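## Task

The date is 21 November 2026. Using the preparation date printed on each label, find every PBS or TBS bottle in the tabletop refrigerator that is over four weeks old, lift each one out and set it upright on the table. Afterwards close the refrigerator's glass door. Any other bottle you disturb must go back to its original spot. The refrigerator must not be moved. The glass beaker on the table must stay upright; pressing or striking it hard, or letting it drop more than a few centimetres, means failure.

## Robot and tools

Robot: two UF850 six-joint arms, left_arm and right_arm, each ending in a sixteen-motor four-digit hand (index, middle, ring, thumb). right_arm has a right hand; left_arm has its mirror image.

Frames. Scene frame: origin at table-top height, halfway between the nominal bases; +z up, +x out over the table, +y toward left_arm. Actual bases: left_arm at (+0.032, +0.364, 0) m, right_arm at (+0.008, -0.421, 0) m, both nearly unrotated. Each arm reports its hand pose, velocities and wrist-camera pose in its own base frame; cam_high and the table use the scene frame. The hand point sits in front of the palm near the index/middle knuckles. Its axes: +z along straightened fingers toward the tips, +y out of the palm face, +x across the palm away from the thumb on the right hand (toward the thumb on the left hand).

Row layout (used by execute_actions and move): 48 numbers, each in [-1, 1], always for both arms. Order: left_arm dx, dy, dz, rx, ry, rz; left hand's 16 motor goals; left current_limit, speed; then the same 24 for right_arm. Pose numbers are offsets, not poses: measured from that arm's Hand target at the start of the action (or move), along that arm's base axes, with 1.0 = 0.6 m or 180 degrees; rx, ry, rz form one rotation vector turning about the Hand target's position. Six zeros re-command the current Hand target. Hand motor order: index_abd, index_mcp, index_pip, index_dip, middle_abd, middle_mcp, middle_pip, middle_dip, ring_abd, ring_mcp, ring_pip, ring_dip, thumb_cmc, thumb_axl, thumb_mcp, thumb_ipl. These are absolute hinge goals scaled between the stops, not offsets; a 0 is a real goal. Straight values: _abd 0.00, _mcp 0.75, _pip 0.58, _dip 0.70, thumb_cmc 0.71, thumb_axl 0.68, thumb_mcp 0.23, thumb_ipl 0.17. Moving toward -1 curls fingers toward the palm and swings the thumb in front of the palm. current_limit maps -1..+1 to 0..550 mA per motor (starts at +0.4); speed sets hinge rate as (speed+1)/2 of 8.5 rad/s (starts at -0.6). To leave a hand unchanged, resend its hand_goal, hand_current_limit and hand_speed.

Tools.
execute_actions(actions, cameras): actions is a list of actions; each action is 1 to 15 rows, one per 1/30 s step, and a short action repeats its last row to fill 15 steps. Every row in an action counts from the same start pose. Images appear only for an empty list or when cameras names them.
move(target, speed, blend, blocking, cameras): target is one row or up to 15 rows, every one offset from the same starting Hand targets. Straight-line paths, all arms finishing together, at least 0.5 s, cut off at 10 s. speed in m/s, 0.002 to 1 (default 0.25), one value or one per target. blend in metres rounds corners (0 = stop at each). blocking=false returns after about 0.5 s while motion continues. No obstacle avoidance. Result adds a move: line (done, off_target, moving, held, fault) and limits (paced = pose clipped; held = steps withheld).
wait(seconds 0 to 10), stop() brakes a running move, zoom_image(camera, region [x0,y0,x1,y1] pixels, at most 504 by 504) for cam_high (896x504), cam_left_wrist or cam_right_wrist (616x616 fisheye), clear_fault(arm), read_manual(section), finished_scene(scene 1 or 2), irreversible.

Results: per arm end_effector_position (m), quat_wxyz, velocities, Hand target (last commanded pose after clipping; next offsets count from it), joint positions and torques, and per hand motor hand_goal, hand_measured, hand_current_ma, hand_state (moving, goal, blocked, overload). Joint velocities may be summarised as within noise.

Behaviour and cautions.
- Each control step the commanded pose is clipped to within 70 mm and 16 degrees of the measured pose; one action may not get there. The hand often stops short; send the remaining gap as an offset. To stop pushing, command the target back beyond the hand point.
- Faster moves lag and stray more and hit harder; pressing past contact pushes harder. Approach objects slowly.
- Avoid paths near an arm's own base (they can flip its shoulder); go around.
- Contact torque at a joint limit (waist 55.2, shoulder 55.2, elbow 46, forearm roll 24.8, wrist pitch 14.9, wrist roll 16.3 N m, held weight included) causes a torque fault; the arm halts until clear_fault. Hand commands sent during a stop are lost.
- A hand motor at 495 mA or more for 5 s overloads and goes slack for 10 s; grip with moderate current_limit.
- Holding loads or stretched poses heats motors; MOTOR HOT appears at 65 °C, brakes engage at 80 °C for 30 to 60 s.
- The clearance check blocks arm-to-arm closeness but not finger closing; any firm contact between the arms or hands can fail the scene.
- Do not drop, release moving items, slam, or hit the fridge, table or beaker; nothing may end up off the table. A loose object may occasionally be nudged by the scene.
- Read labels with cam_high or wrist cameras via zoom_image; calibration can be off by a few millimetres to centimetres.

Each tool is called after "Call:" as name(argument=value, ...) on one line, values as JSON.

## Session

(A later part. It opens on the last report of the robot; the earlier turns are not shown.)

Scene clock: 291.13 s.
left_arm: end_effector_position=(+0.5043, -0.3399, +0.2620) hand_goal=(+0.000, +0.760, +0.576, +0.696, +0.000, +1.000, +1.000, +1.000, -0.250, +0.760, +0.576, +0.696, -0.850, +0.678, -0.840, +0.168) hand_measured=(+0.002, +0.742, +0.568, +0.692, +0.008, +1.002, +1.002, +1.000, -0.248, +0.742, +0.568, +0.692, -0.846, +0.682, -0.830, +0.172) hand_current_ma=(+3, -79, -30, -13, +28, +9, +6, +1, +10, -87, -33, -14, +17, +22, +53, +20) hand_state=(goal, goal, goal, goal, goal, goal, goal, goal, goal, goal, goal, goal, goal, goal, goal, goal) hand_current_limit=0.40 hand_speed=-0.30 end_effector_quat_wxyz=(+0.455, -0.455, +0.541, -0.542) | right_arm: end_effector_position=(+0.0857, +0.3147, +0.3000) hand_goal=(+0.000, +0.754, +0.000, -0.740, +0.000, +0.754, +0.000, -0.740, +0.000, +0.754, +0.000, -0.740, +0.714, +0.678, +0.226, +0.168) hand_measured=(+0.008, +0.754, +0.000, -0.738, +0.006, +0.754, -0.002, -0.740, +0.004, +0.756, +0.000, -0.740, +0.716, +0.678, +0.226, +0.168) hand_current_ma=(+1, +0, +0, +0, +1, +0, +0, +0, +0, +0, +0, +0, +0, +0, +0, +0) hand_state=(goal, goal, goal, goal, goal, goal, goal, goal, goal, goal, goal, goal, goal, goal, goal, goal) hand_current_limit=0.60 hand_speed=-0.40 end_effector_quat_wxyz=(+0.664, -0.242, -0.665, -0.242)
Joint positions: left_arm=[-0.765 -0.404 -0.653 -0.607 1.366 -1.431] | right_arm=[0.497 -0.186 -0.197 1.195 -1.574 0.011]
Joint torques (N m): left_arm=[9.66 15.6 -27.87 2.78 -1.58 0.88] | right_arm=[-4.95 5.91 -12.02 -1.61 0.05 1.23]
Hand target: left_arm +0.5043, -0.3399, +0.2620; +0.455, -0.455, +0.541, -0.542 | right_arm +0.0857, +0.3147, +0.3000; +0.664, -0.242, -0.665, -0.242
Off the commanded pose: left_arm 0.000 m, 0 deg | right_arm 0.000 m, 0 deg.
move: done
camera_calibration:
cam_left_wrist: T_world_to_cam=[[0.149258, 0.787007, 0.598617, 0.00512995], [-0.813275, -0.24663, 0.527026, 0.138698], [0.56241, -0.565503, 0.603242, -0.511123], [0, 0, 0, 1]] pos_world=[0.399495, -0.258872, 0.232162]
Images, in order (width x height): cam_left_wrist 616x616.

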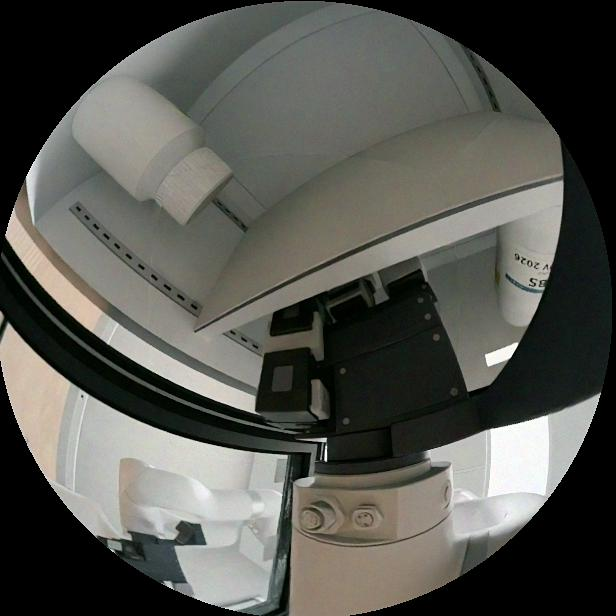

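Call:
move(target=[[0,0,0,0,0,0, -0.2,0.76,0.576,0.696,0,1,1,1,0.15,0.76,0.576,0.696,-0.85,0.678,-0.84,0.168,0.4,-0.7, 0,0,0,0,0,0, 0,0.754,0,-0.74, 0,0.754,0,-0.74, 0,0.754,0,-0.74, 0.714,0.678,0.226,0.168, 0.6,-0.4]], speed=0.06)

Call:
move(target=[[0,0,0,0,0,0, -0.25,0.76,0.576,0.696,0,1,1,1,0.15,0.76,0.576,0.696,-0.85,0.678,-0.84,0.168,0.4,-0.7, 0,0,0,0,0,0, 0,0.754,0,-0.74, 0,0.754,0,-0.74, 0,0.754,0,-0.74, 0.714,0.678,0.226,0.168, 0.6,-0.4]], speed=0.06)

Scene clock: 292.07 s.
left_arm: end_effector_position=(+0.5043, -0.3399, +0.2620) hand_goal=(-0.200, +0.760, +0.576, +0.696, +0.000, +1.000, +1.000, +1.000, +0.150, +0.760, +0.576, +0.696, -0.850, +0.678, -0.840, +0.168) hand_measured=(-0.088, +0.742, +0.568, +0.692, +0.004, +1.002, +1.002, +1.000, -0.084, +0.742, +0.568, +0.692, -0.846, +0.682, -0.830, +0.172) hand_current_ma=(+385, -79, -30, -13, +17, +10, +6, +2, -381, -87, -33, -14, +17, +22, +53, +20) hand_state=(blocked, goal, goal, goal, goal, goal, goal, goal, blocked, goal, goal, goal, goal, goal, goal, goal) hand_current_limit=0.40 hand_speed=-0.70 end_effector_quat_wxyz=(+0.455, -0.455, +0.541, -0.542) | right_arm: end_effector_position=(+0.0857, +0.3147, +0.3000) hand_goal=(+0.000, +0.754, +0.000, -0.740, +0.000, +0.754, +0.000, -0.740, +0.000, +0.754, +0.000, -0.740, +0.714, +0.678, +0.226, +0.168) hand_measured=(+0.008, +0.754, +0.000, -0.738, +0.006, +0.754, -0.002, -0.740, +0.004, +0.756, +0.000, -0.740, +0.716, +0.678, +0.226, +0.168) hand_current_ma=(+1, +0, +0, +0, +1, +0, +0, +0, +0, +0, +0, +0, +0, +0, +0, +0) hand_state=(goal, goal, goal, goal, goal, goal, goal, goal, goal, goal, goal, goal, goal, goal, goal, goal) hand_current_limit=0.60 hand_speed=-0.40 end_effector_quat_wxyz=(+0.664, -0.242, -0.665, -0.242)
Joint positions: left_arm=[-0.765 -0.404 -0.654 -0.607 1.366 -1.431] | right_arm=[0.497 -0.186 -0.197 1.195 -1.574 0.011]
Joint torques (N m): left_arm=[13.03 15.72 -26.88 0.02 -1.66 0.56] | right_arm=[-4.44 5.34 -12.19 -1.82 0.06 1.2]
Hand target: left_arm +0.5043, -0.3399, +0.2620; +0.455, -0.455, +0.541, -0.542 | right_arm +0.0857, +0.3147, +0.3000; +0.664, -0.242, -0.665, -0.242
Off the commanded pose: left_arm 0.000 m, 0 deg | right_arm 0.000 m, 0 deg.
move: done

Scene clock: 292.57 s.
left_arm: end_effector_position=(+0.5043, -0.3399, +0.2620) hand_goal=(-0.250, +0.760, +0.576, +0.696, +0.000, +1.000, +1.000, +1.000, +0.150, +0.760, +0.576, +0.696, -0.850, +0.678, -0.840, +0.168) hand_measured=(-0.088, +0.742, +0.568, +0.692, +0.004, +1.002, +1.002, +1.000, -0.084, +0.742, +0.568, +0.692, -0.846, +0.682, -0.830, +0.172) hand_current_ma=(+385, -79, -30, -13, +17, +10, +6, +2, -385, -87, -33, -14, +17, +22, +53, +20) hand_state=(blocked, goal, goal, goal, goal, goal, goal, goal, blocked, goal, goal, goal, goal, goal, goal, goal) hand_current_limit=0.40 hand_speed=-0.70 end_effector_quat_wxyz=(+0.455, -0.455, +0.541, -0.542) | right_arm: end_effector_position=(+0.0857, +0.3147, +0.3000) hand_goal=(+0.000, +0.754, +0.000, -0.740, +0.000, +0.754, +0.000, -0.740, +0.000, +0.754, +0.000, -0.740, +0.714, +0.678, +0.226, +0.168) hand_measured=(+0.008, +0.754, +0.000, -0.738, +0.006, +0.754, -0.002, -0.740, +0.004, +0.756, +0.000, -0.740, +0.716, +0.678, +0.226, +0.168) hand_current_ma=(+1, +0, +0, +0, +1, +0, +0, +0, +0, +0, +0, +0, +0, +0, +0, +0) hand_state=(goal, goal, goal, goal, goal, goal, goal, goal, goal, goal, goal, goal, goal, goal, goal, goal) hand_current_limit=0.60 hand_speed=-0.40 end_effector_quat_wxyz=(+0.664, -0.242, -0.665, -0.242)
Joint positions: left_arm=[-0.765 -0.404 -0.654 -0.607 1.366 -1.431] | right_arm=[0.497 -0.186 -0.197 1.195 -1.574 0.011]
Joint torques (N m): left_arm=[12.87 16.39 -24.57 -1.84 -1.45 0.55] | right_arm=[-5.16 5.38 -13.06 -2.12 0.13 1.27]
Hand target: left_arm +0.5043, -0.3399, +0.2620; +0.455, -0.455, +0.541, -0.542 | right_arm +0.0857, +0.3147, +0.3000; +0.664, -0.242, -0.665, -0.242
Off the commanded pose: left_arm 0.000 m, 0 deg | right_arm 0.000 m, 0 deg.
move: done

Call:
move(target=[[-0.22,0.0833,0,0,0,0, -0.25,0.76,0.576,0.696,0,1,1,1,0.15,0.76,0.576,0.696,-0.85,0.678,-0.84,0.168,0.4,-0.7, 0,0,0,0,0,0, 0,0.754,0,-0.74, 0,0.754,0,-0.74, 0,0.754,0,-0.74, 0.714,0.678,0.226,0.168, 0.6,-0.4]], speed=0.05, cameras=["cam_left_wrist"])

Scene clock: 296.73 s.
left_arm: end_effector_position=(+0.3724, -0.2899, +0.2620) hand_goal=(-0.250, +0.760, +0.576, +0.696, +0.000, +1.000, +1.000, +1.000, +0.150, +0.760, +0.576, +0.696, -0.850, +0.678, -0.840, +0.168) hand_measured=(-0.118, +0.738, +0.566, +0.692, +0.004, +0.994, +1.000, +1.000, -0.004, +0.740, +0.570, +0.694, -0.846, +0.682, -0.830, +0.172) hand_current_ma=(+385, -102, -42, -13, +12, -23, +1, +1, -385, -90, -28, -10, +17, +21, +53, +20) hand_state=(blocked, blocked, goal, goal, goal, goal, goal, goal, blocked, goal, goal, goal, goal, goal, goal, goal) hand_current_limit=0.40 hand_speed=-0.70 end_effector_quat_wxyz=(+0.455, -0.455, +0.541, -0.542) | right_arm: end_effector_position=(+0.0857, +0.3147, +0.3000) hand_goal=(+0.000, +0.754, +0.000, -0.740, +0.000, +0.754, +0.000, -0.740, +0.000, +0.754, +0.000, -0.740, +0.714, +0.678, +0.226, +0.168) hand_measured=(+0.008, +0.754, +0.000, -0.738, +0.006, +0.754, -0.002, -0.740, +0.004, +0.756, +0.000, -0.740, +0.716, +0.678, +0.226, +0.168) hand_current_ma=(+1, +0, +0, +0, +1, +0, +0, +0, +0, +0, +0, +0, +0, +0, +0, +0) hand_state=(goal, goal, goal, goal, goal, goal, goal, goal, goal, goal, goal, goal, goal, goal, goal, goal) hand_current_limit=0.60 hand_speed=-0.40 end_effector_quat_wxyz=(+0.664, -0.242, -0.665, -0.242)
Joint positions: left_arm=[-0.964 -0.184 -0.325 -0.797 1.473 -1.471] | right_arm=[0.497 -0.186 -0.197 1.195 -1.574 0.011]
Joint torques (N m): left_arm=[-7.15 42.54 -3.86 -2.98 2.92 -1.59] | right_arm=[-4.85 3.84 -12.54 -1.87 0.06 1.19]
Hand target: left_arm +0.3723, -0.2899, +0.2620; +0.455, -0.455, +0.541, -0.542 | right_arm +0.0857, +0.3147, +0.3000; +0.664, -0.242, -0.665, -0.242
Off the commanded pose: left_arm 0.000 m, 0 deg | right_arm 0.000 m, 0 deg.
move: done
camera_calibration:
cam_left_wrist: T_world_to_cam=[[0.149347, 0.78706, 0.598525, -0.0145244], [-0.813165, -0.246615, 0.527204, 0.0436912], [0.562546, -0.565436, 0.603178, -0.408673], [0, 0, 0, 1]] pos_world=[0.267595, -0.208872, 0.232162]
Images, in order (width x height): cam_left_wrist 616x616.

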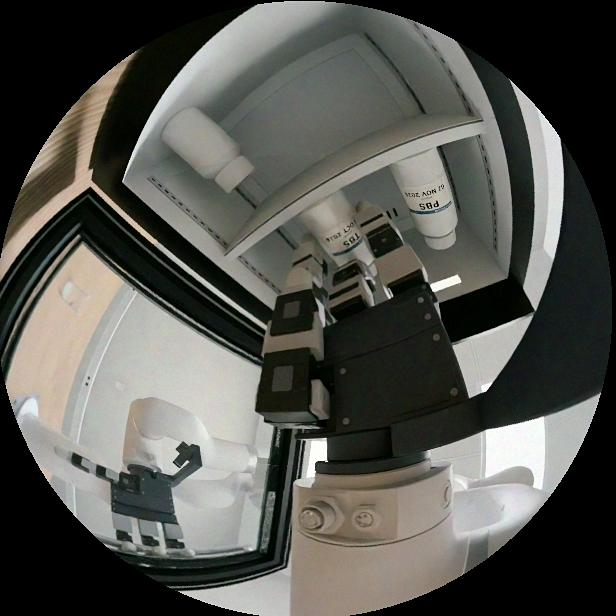

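Call:
zoom_image(camera="cam_left_wrist", region=[270, 170, 430, 330])

Scaled by 3.150 from the camera's 616x616 image, which has a finer 880x880 frame.

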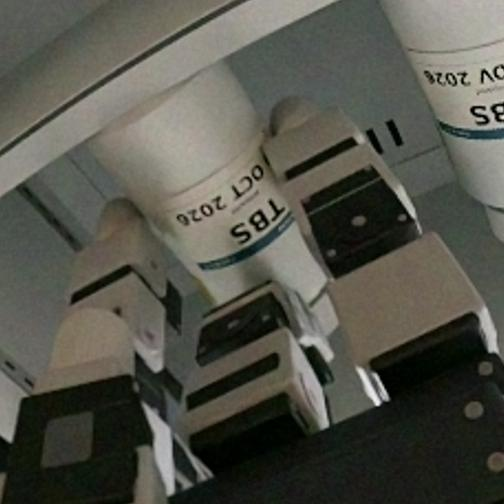

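Call:
move(target=[[0,0,0,0,0,0, 0.06,0.76,0.576,0.696,0,1,1,1,-0.25,0.76,0.576,0.696,-0.85,0.678,-0.84,0.168,0.4,-0.5, 0,0,0,0,0,0, 0,0.754,0,-0.74, 0,0.754,0,-0.74, 0,0.754,0,-0.74, 0.714,0.678,0.226,0.168, 0.6,-0.4],[-0.1642,0.029,0,0,0,0, 0.06,0.76,0.576,0.696,0,1,1,1,-0.25,0.76,0.576,0.696,-0.85,0.678,-0.84,0.168,0.4,-0.5, 0,0,0,0,0,0, 0,0.754,0,-0.74, 0,0.754,0,-0.74, 0,0.754,0,-0.74, 0.714,0.678,0.226,0.168, 0.6,-0.4]], speed=[0.1,0.1], cameras=["cam_left_wrist"])

Scene clock: 300.50 s.
left_arm: end_effector_position=(+0.2738, -0.2725, +0.2620) hand_goal=(+0.060, +0.760, +0.576, +0.696, +0.000, +1.000, +1.000, +1.000, -0.250, +0.760, +0.576, +0.696, -0.850, +0.678, -0.840, +0.168) hand_measured=(+0.058, +0.740, +0.568, +0.692, +0.004, +0.994, +1.000, +1.000, -0.248, +0.740, +0.570, +0.694, -0.846, +0.682, -0.830, +0.172) hand_current_ma=(-9, -95, -31, -13, +12, -25, +1, +1, +10, -90, -28, -10, +17, +21, +53, +20) hand_state=(goal, blocked, goal, goal, goal, goal, goal, goal, goal, goal, goal, goal, goal, goal, goal, goal) hand_current_limit=0.40 hand_speed=-0.50 end_effector_quat_wxyz=(+0.455, -0.455, +0.541, -0.542) | right_arm: end_effector_position=(+0.0857, +0.3147, +0.3000) hand_goal=(+0.000, +0.754, +0.000, -0.740, +0.000, +0.754, +0.000, -0.740, +0.000, +0.754, +0.000, -0.740, +0.714, +0.678, +0.226, +0.168) hand_measured=(+0.008, +0.754, +0.000, -0.738, +0.006, +0.754, -0.002, -0.740, +0.004, +0.756, +0.000, -0.740, +0.716, +0.678, +0.226, +0.168) hand_current_ma=(+1, +0, +0, +0, +1, +0, +0, +0, +0, +0, +0, +0, +0, +0, +0, +0) hand_state=(goal, goal, goal, goal, goal, goal, goal, goal, goal, goal, goal, goal, goal, goal, goal, goal) hand_current_limit=0.60 hand_speed=-0.40 end_effector_quat_wxyz=(+0.664, -0.242, -0.665, -0.242)
Joint positions: left_arm=[-1.292 -0.062 -0.174 -1.122 1.523 -1.471] | right_arm=[0.497 -0.186 -0.197 1.195 -1.574 0.011]
Joint torques (N m): left_arm=[-6.83 35.16 -2.43 -3.27 2.34 1.07] | right_arm=[-4.81 5.9 -12.25 -2.06 0.06 1.22]
Hand target: left_arm +0.2738, -0.2725, +0.2620; +0.455, -0.455, +0.541, -0.542 | right_arm +0.0857, +0.3147, +0.3000; +0.664, -0.242, -0.665, -0.242
Off the commanded pose: left_arm 0.000 m, 0 deg | right_arm 0.000 m, 0 deg.
move: done
camera_calibration:
cam_left_wrist: T_world_to_cam=[[0.149392, 0.787016, 0.598571, -0.0135203], [-0.813179, -0.2466, 0.527189, -0.032187], [0.562514, -0.565503, 0.603145, -0.343368], [0, 0, 0, 1]] pos_world=[0.168995, -0.191472, 0.232162]
Images, in order (width x height): cam_left_wrist 616x616.

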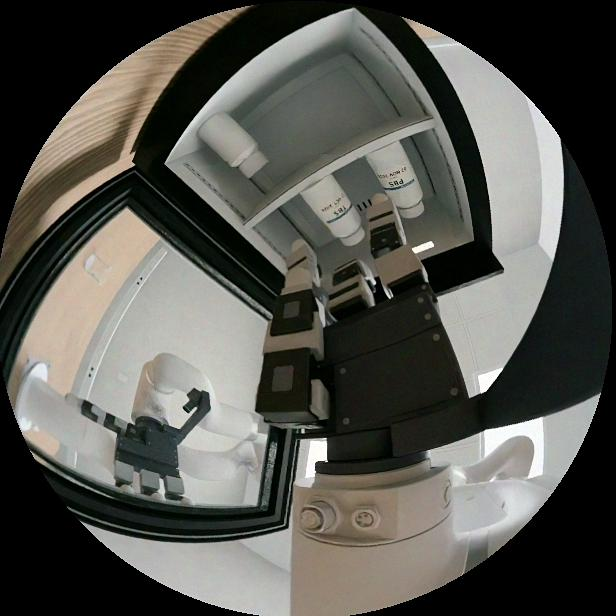

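Call:
zoom_image(camera="cam_left_wrist", region=[260, 140, 440, 320])

Scaled by 2.800 from the camera's 616x616 image, which has a finer 880x880 frame.

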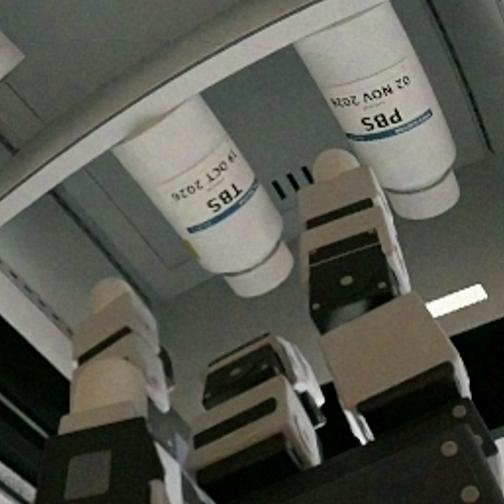

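Call:
move(target=[[0.0328,0.1615,0.1392,0.4924,-0.0868,0, 0,0.76,0.576,0.696,0,0.76,0.576,0.696,0,0.76,0.576,0.696,-0.571,0.317,0.449,-0.589,0.4,-0.3, 0,0,0,0,0,0, 0,0.754,0,-0.74, 0,0.754,0,-0.74, 0,0.754,0,-0.74, 0.714,0.678,0.226,0.168, 0.6,-0.4],[0.0378,0.0717,0.1392,0.4924,-0.0868,0, 0,0.76,0.576,0.696,0,0.76,0.576,0.696,0,0.76,0.576,0.696,-0.571,0.317,0.449,-0.589,0.4,-0.3, 0,0,0,0,0,0, 0,0.754,0,-0.74, 0,0.754,0,-0.74, 0,0.754,0,-0.74, 0.714,0.678,0.226,0.168, 0.6,-0.4],[0.1833,0.0460,0.1392,0.4924,-0.0868,0, 0,0.76,0.576,0.696,0,0.76,0.576,0.696,0,0.76,0.576,0.696,-0.571,0.317,0.449,-0.589,0.4,-0.3, 0,0,0,0,0,0, 0,0.754,0,-0.74, 0,0.754,0,-0.74, 0,0.754,0,-0.74, 0.714,0.678,0.226,0.168, 0.6,-0.4]], speed=[0.2,0.15,0.1], blend=[0.02,0.005,0], cameras=["cam_left_wrist"])

Scene clock: 307.73 s.
left_arm: end_effector_position=(+0.3838, -0.2449, +0.3455) hand_goal=(+0.000, +0.760, +0.576, +0.696, +0.000, +0.760, +0.576, +0.696, +0.000, +0.760, +0.576, +0.696, -0.570, +0.318, +0.450, -0.588) hand_measured=(+0.002, +0.758, +0.574, +0.694, +0.004, +0.758, +0.576, +0.698, +0.002, +0.758, +0.574, +0.694, -0.564, +0.320, +0.450, -0.586) hand_current_ma=(+10, -6, -9, -10, +12, -6, +0, +9, +5, -6, -10, -10, +26, +9, +0, +14) hand_state=(goal, goal, goal, goal, goal, goal, goal, goal, goal, goal, goal, goal, goal, goal, goal, goal) hand_current_limit=0.40 hand_speed=-0.30 end_effector_quat_wxyz=(+0.705, +0.062, +0.704, -0.063) | right_arm: end_effector_position=(+0.0857, +0.3147, +0.3000) hand_goal=(+0.000, +0.754, +0.000, -0.740, +0.000, +0.754, +0.000, -0.740, +0.000, +0.754, +0.000, -0.740, +0.714, +0.678, +0.226, +0.168) hand_measured=(+0.008, +0.754, +0.000, -0.738, +0.006, +0.754, -0.002, -0.740, +0.004, +0.756, +0.000, -0.740, +0.716, +0.678, +0.226, +0.168) hand_current_ma=(+1, +0, +0, +0, +1, +0, +0, +0, +0, +0, +0, +0, +0, +0, +0, +0) hand_state=(goal, goal, goal, goal, goal, goal, goal, goal, goal, goal, goal, goal, goal, goal, goal, goal) hand_current_limit=0.60 hand_speed=-0.40 end_effector_quat_wxyz=(+0.664, -0.242, -0.665, -0.242)
Joint positions: left_arm=[-1.087 -0.207 -0.448 -0.925 1.426 0.191] | right_arm=[0.497 -0.186 -0.197 1.195 -1.574 0.011]
Joint torques (N m): left_arm=[9.51 9.51 -23.96 3.66 -0.1 -1.31] | right_arm=[-4.18 5.12 -12.34 -1.66 0.05 1.24]
Hand target: left_arm +0.3838, -0.2449, +0.3455; +0.705, +0.062, +0.704, -0.063 | right_arm +0.0857, +0.3147, +0.3000; +0.664, -0.242, -0.665, -0.242
Off the commanded pose: left_arm 0.000 m, 0 deg | right_arm 0.000 m, 0 deg.
move: done
camera_calibration:
cam_left_wrist: T_world_to_cam=[[-0.093601, -0.591248, 0.801039, -0.415853], [-0.838048, -0.387582, -0.384, 0.309865], [0.537508, -0.707252, -0.459216, -0.0980626], [0, 0, 0, 1]] pos_world=[0.273467, -0.195129, 0.407071]
Images, in order (width x height): cam_left_wrist 616x616.

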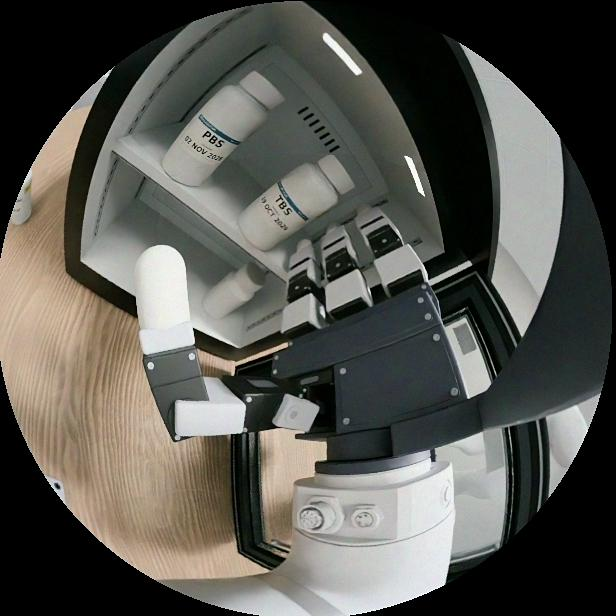

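Call:
zoom_image(camera="cam_left_wrist", region=[230, 130, 400, 300])

Scaled by 2.965 from the camera's 616x616 image, which has a finer 880x880 frame.

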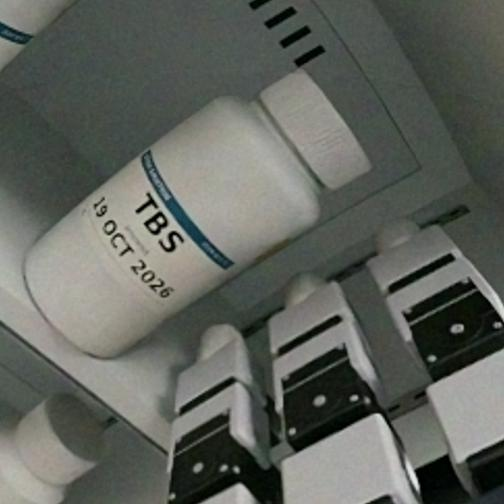

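Call:
move(target=[[0.0712,-0.0052,0,0,0,0, 0,0.76,0.576,0.696,0,0.76,0.576,0.696,0,0.76,0.576,0.696,-0.571,0.317,0.449,-0.589,0.4,-0.3, 0,0,0,0,0,0, 0,0.754,0,-0.74, 0,0.754,0,-0.74, 0,0.754,0,-0.74, 0.714,0.678,0.226,0.168, 0.6,-0.4],[0.0712,-0.0052,0,0,0,0, 0,0.76,0.576,0.043,0,0.76,0.576,0.043,0,0.76,0.576,0.043,-0.571,0.317,0.449,-0.589,0.4,-0.3, 0,0,0,0,0,0, 0,0.754,0,-0.74, 0,0.754,0,-0.74, 0,0.754,0,-0.74, 0.714,0.678,0.226,0.168, 0.6,-0.4],[0.1203,-0.0138,0,0,0,0, 0,0.76,0.576,-0.391,0,0.76,0.576,-0.391,0,0.76,0.576,-0.391,-0.571,0.317,0.449,-0.589,0.4,-0.3, 0,0,0,0,0,0, 0,0.754,0,-0.74, 0,0.754,0,-0.74, 0,0.754,0,-0.74, 0.714,0.678,0.226,0.168, 0.6,-0.4]], speed=0.1, cameras=["cam_left_wrist"])

Scene clock: 313.20 s.
left_arm: end_effector_position=(+0.4560, -0.2532, +0.3455) hand_goal=(+0.000, +0.760, +0.576, -0.390, +0.000, +0.760, +0.576, -0.390, +0.000, +0.760, +0.576, -0.390, -0.570, +0.318, +0.450, -0.588) hand_measured=(+0.002, +0.758, +0.574, -0.388, +0.004, +0.758, +0.576, -0.388, +0.002, +0.758, +0.574, -0.388, -0.564, +0.320, +0.450, -0.586) hand_current_ma=(+10, -6, -9, +10, +12, -6, +0, +11, +5, -6, -10, +11, +26, +9, +0, +14) hand_state=(goal, goal, goal, goal, goal, goal, goal, goal, goal, goal, goal, goal, goal, goal, goal, goal) hand_current_limit=0.40 hand_speed=-0.30 end_effector_quat_wxyz=(+0.705, +0.062, +0.704, -0.063) | right_arm: end_effector_position=(+0.0857, +0.3147, +0.3000) hand_goal=(+0.000, +0.754, +0.000, -0.740, +0.000, +0.754, +0.000, -0.740, +0.000, +0.754, +0.000, -0.740, +0.714, +0.678, +0.226, +0.168) hand_measured=(+0.008, +0.754, +0.000, -0.738, +0.006, +0.754, -0.002, -0.740, +0.004, +0.756, +0.000, -0.740, +0.716, +0.678, +0.226, +0.168) hand_current_ma=(+1, +0, +0, +0, +1, +0, +0, +0, +0, +0, +0, +0, +0, +0, +0, +0) hand_state=(goal, goal, goal, goal, goal, goal, goal, goal, goal, goal, goal, goal, goal, goal, goal, goal) hand_current_limit=0.60 hand_speed=-0.40 end_effector_quat_wxyz=(+0.664, -0.242, -0.665, -0.242)
Joint positions: left_arm=[-0.926 -0.295 -0.57 -0.769 1.373 0.189] | right_arm=[0.497 -0.186 -0.197 1.195 -1.574 0.011]
Joint torques (N m): left_arm=[7.22 14.71 -24.04 3.46 -0.03 1.36] | right_arm=[-3.8 6.86 -12.38 -1.47 -0.02 1.13]
Hand target: left_arm +0.4560, -0.2532, +0.3455; +0.705, +0.062, +0.704, -0.063 | right_arm +0.0857, +0.3147, +0.3000; +0.664, -0.242, -0.665, -0.242
Off the commanded pose: left_arm 0.000 m, 0 deg | right_arm 0.000 m, 0 deg.
move: done
camera_calibration:
cam_left_wrist: T_world_to_cam=[[-0.093601, -0.591248, 0.801039, -0.414002], [-0.838048, -0.387582, -0.384, 0.367155], [0.537508, -0.707252, -0.459216, -0.142741], [0, 0, 0, 1]] pos_world=[0.345667, -0.203429, 0.407071]
Images, in order (width x height): cam_left_wrist 616x616.

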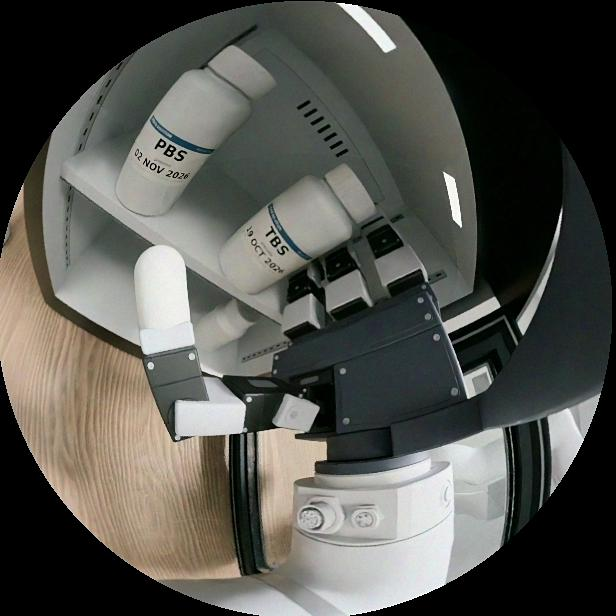

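Call:
move(target=[[0.0378,-0.0067,0,0,0,0, 0,0.76,0.576,-0.391,0,0.76,0.576,-0.391,0,0.76,0.576,-0.391,-0.571,0.317,0.449,-0.589,0.4,-0.3, 0,0,0,0,0,0, 0,0.754,0,-0.74, 0,0.754,0,-0.74, 0,0.754,0,-0.74, 0.714,0.678,0.226,0.168, 0.6,-0.4],[0.0378,-0.0067,0,0,0,0, 0,0.76,0.139,-0.319,0,0.76,0.139,-0.319,0,0.76,0.139,-0.319,-0.571,0.317,0.449,-0.589,0.4,-0.3, 0,0,0,0,0,0, 0,0.754,0,-0.74, 0,0.754,0,-0.74, 0,0.754,0,-0.74, 0.714,0.678,0.226,0.168, 0.6,-0.4],[0.0608,-0.0107,0,0,0,0, 0,0.754,-0.299,0.261,0,0.754,-0.299,0.261,0,0.754,-0.299,0.261,-0.571,0.317,0.449,-0.589,0.4,-0.3, 0,0,0,0,0,0, 0,0.754,0,-0.74, 0,0.754,0,-0.74, 0,0.754,0,-0.74, 0.714,0.678,0.226,0.168, 0.6,-0.4]], speed=0.06, cameras=["cam_left_wrist"])

Scene clock: 316.87 s.
left_arm: end_effector_position=(+0.4925, -0.2596, +0.3455) hand_goal=(+0.000, +0.754, -0.298, +0.262, +0.000, +0.754, -0.298, +0.262, +0.000, +0.754, -0.298, +0.262, -0.570, +0.318, +0.450, -0.588) hand_measured=(+0.002, +0.756, -0.296, +0.260, +0.004, +0.756, -0.296, +0.260, +0.002, +0.756, -0.296, +0.260, -0.564, +0.320, +0.450, -0.586) hand_current_ma=(+10, +8, +10, -10, +12, +8, +12, -11, +5, +9, +11, -11, +26, +9, +0, +14) hand_state=(goal, goal, goal, goal, goal, goal, goal, goal, goal, goal, goal, goal, goal, goal, goal, goal) hand_current_limit=0.40 hand_speed=-0.30 end_effector_quat_wxyz=(+0.705, +0.062, +0.704, -0.063) | right_arm: end_effector_position=(+0.0857, +0.3147, +0.3000) hand_goal=(+0.000, +0.754, +0.000, -0.740, +0.000, +0.754, +0.000, -0.740, +0.000, +0.754, +0.000, -0.740, +0.714, +0.678, +0.226, +0.168) hand_measured=(+0.008, +0.754, +0.000, -0.738, +0.006, +0.754, -0.002, -0.740, +0.004, +0.756, +0.000, -0.740, +0.716, +0.678, +0.226, +0.168) hand_current_ma=(+1, +0, +0, +0, +1, +0, +0, +0, +0, +0, +0, +0, +0, +0, +0, +0) hand_state=(goal, goal, goal, goal, goal, goal, goal, goal, goal, goal, goal, goal, goal, goal, goal, goal) hand_current_limit=0.60 hand_speed=-0.40 end_effector_quat_wxyz=(+0.664, -0.242, -0.665, -0.242)
Joint positions: left_arm=[-0.863 -0.347 -0.645 -0.709 1.344 0.192] | right_arm=[0.497 -0.186 -0.197 1.195 -1.574 0.011]
Joint torques (N m): left_arm=[8.89 17.87 -24.29 3.62 -0.22 1.22] | right_arm=[-4.05 5.65 -12.07 -1.46 0.02 1.28]
Hand target: left_arm +0.4925, -0.2596, +0.3455; +0.705, +0.062, +0.704, -0.063 | right_arm +0.0857, +0.3147, +0.3000; +0.664, -0.242, -0.665, -0.242
Off the commanded pose: left_arm 0.000 m, 0 deg | right_arm 0.000 m, 0 deg.
move: done
camera_calibration:
cam_left_wrist: T_world_to_cam=[[-0.093601, -0.591248, 0.801039, -0.41437], [-0.838048, -0.387582, -0.384, 0.395264], [0.537508, -0.707252, -0.459216, -0.166886], [0, 0, 0, 1]] pos_world=[0.382167, -0.209829, 0.407071]
Images, in order (width x height): cam_left_wrist 616x616.

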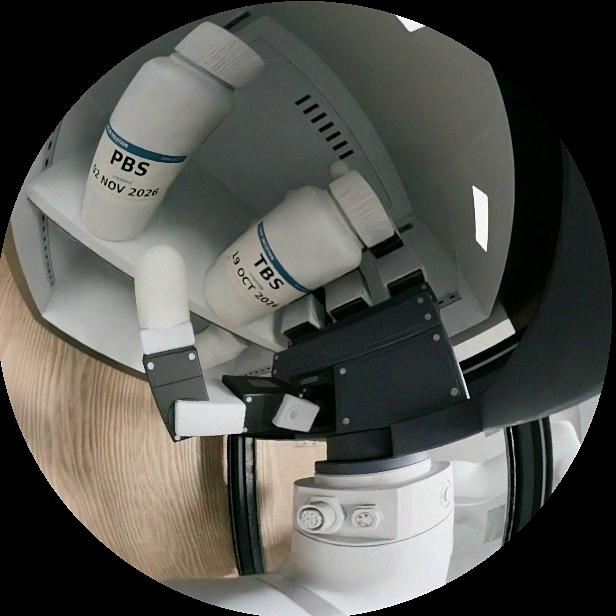

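Call:
move(target=[0,0,0,0,0,0, 0,0.55,-0.8,-0.5,0,0.55,-0.8,-0.5,0,0.6,-0.7,-0.35,-0.571,0.317,-0.32,-0.5,0.4,-0.7, 0,0,0,0,0,0, 0,0.754,0,-0.74, 0,0.754,0,-0.74, 0,0.754,0,-0.74, 0.714,0.678,0.226,0.168, 0.6,-0.4], speed=0.06, cameras=["cam_left_wrist"])

Scene clock: 318.20 s.
left_arm: end_effector_position=(+0.4925, -0.2596, +0.3455) hand_goal=(+0.000, +0.550, -0.800, -0.500, +0.000, +0.550, -0.800, -0.500, +0.000, +0.600, -0.700, -0.350, -0.570, +0.318, -0.320, -0.500) hand_measured=(+0.006, +0.596, -0.682, -0.180, +0.004, +0.586, -0.704, -0.184, +0.002, +0.602, -0.698, -0.348, -0.560, +0.324, +0.068, -0.502) hand_current_ma=(+25, +223, +385, +385, +16, +168, +385, +385, +5, +9, +11, +11, +43, +35, +384, -8) hand_state=(goal, blocked, blocked, blocked, goal, blocked, blocked, blocked, goal, goal, goal, goal, goal, goal, blocked, goal) hand_current_limit=0.40 hand_speed=-0.70 end_effector_quat_wxyz=(+0.705, +0.062, +0.704, -0.063) | right_arm: end_effector_position=(+0.0857, +0.3147, +0.3000) hand_goal=(+0.000, +0.754, +0.000, -0.740, +0.000, +0.754, +0.000, -0.740, +0.000, +0.754, +0.000, -0.740, +0.714, +0.678, +0.226, +0.168) hand_measured=(+0.008, +0.754, +0.000, -0.738, +0.006, +0.754, -0.002, -0.740, +0.004, +0.756, +0.000, -0.740, +0.716, +0.678, +0.226, +0.168) hand_current_ma=(+1, +0, +0, +0, +1, +0, +0, +0, +0, +0, +0, +0, +0, +0, +0, +0) hand_state=(goal, goal, goal, goal, goal, goal, goal, goal, goal, goal, goal, goal, goal, goal, goal, goal) hand_current_limit=0.60 hand_speed=-0.40 end_effector_quat_wxyz=(+0.664, -0.242, -0.665, -0.242)
Joint positions: left_arm=[-0.863 -0.347 -0.645 -0.709 1.343 0.192] | right_arm=[0.497 -0.186 -0.197 1.195 -1.574 0.011]
Joint torques (N m): left_arm=[3.76 20.18 -20.76 1.94 0.75 0.69] | right_arm=[-3.88 5.91 -12.22 -1.38 0.07 1.11]
Hand target: left_arm +0.4925, -0.2596, +0.3455; +0.705, +0.062, +0.704, -0.063 | right_arm +0.0857, +0.3147, +0.3000; +0.664, -0.242, -0.665, -0.242
Off the commanded pose: left_arm 0.000 m, 0 deg | right_arm 0.000 m, 0 deg.
move: done
camera_calibration:
cam_left_wrist: T_world_to_cam=[[-0.0936062, -0.591328, 0.80098, -0.414361], [-0.838064, -0.38752, -0.384028, 0.395294], [0.537482, -0.70722, -0.459296, -0.166837], [0, 0, 0, 1]] pos_world=[0.382167, -0.209829, 0.407071]
Images, in order (width x height): cam_left_wrist 616x616.

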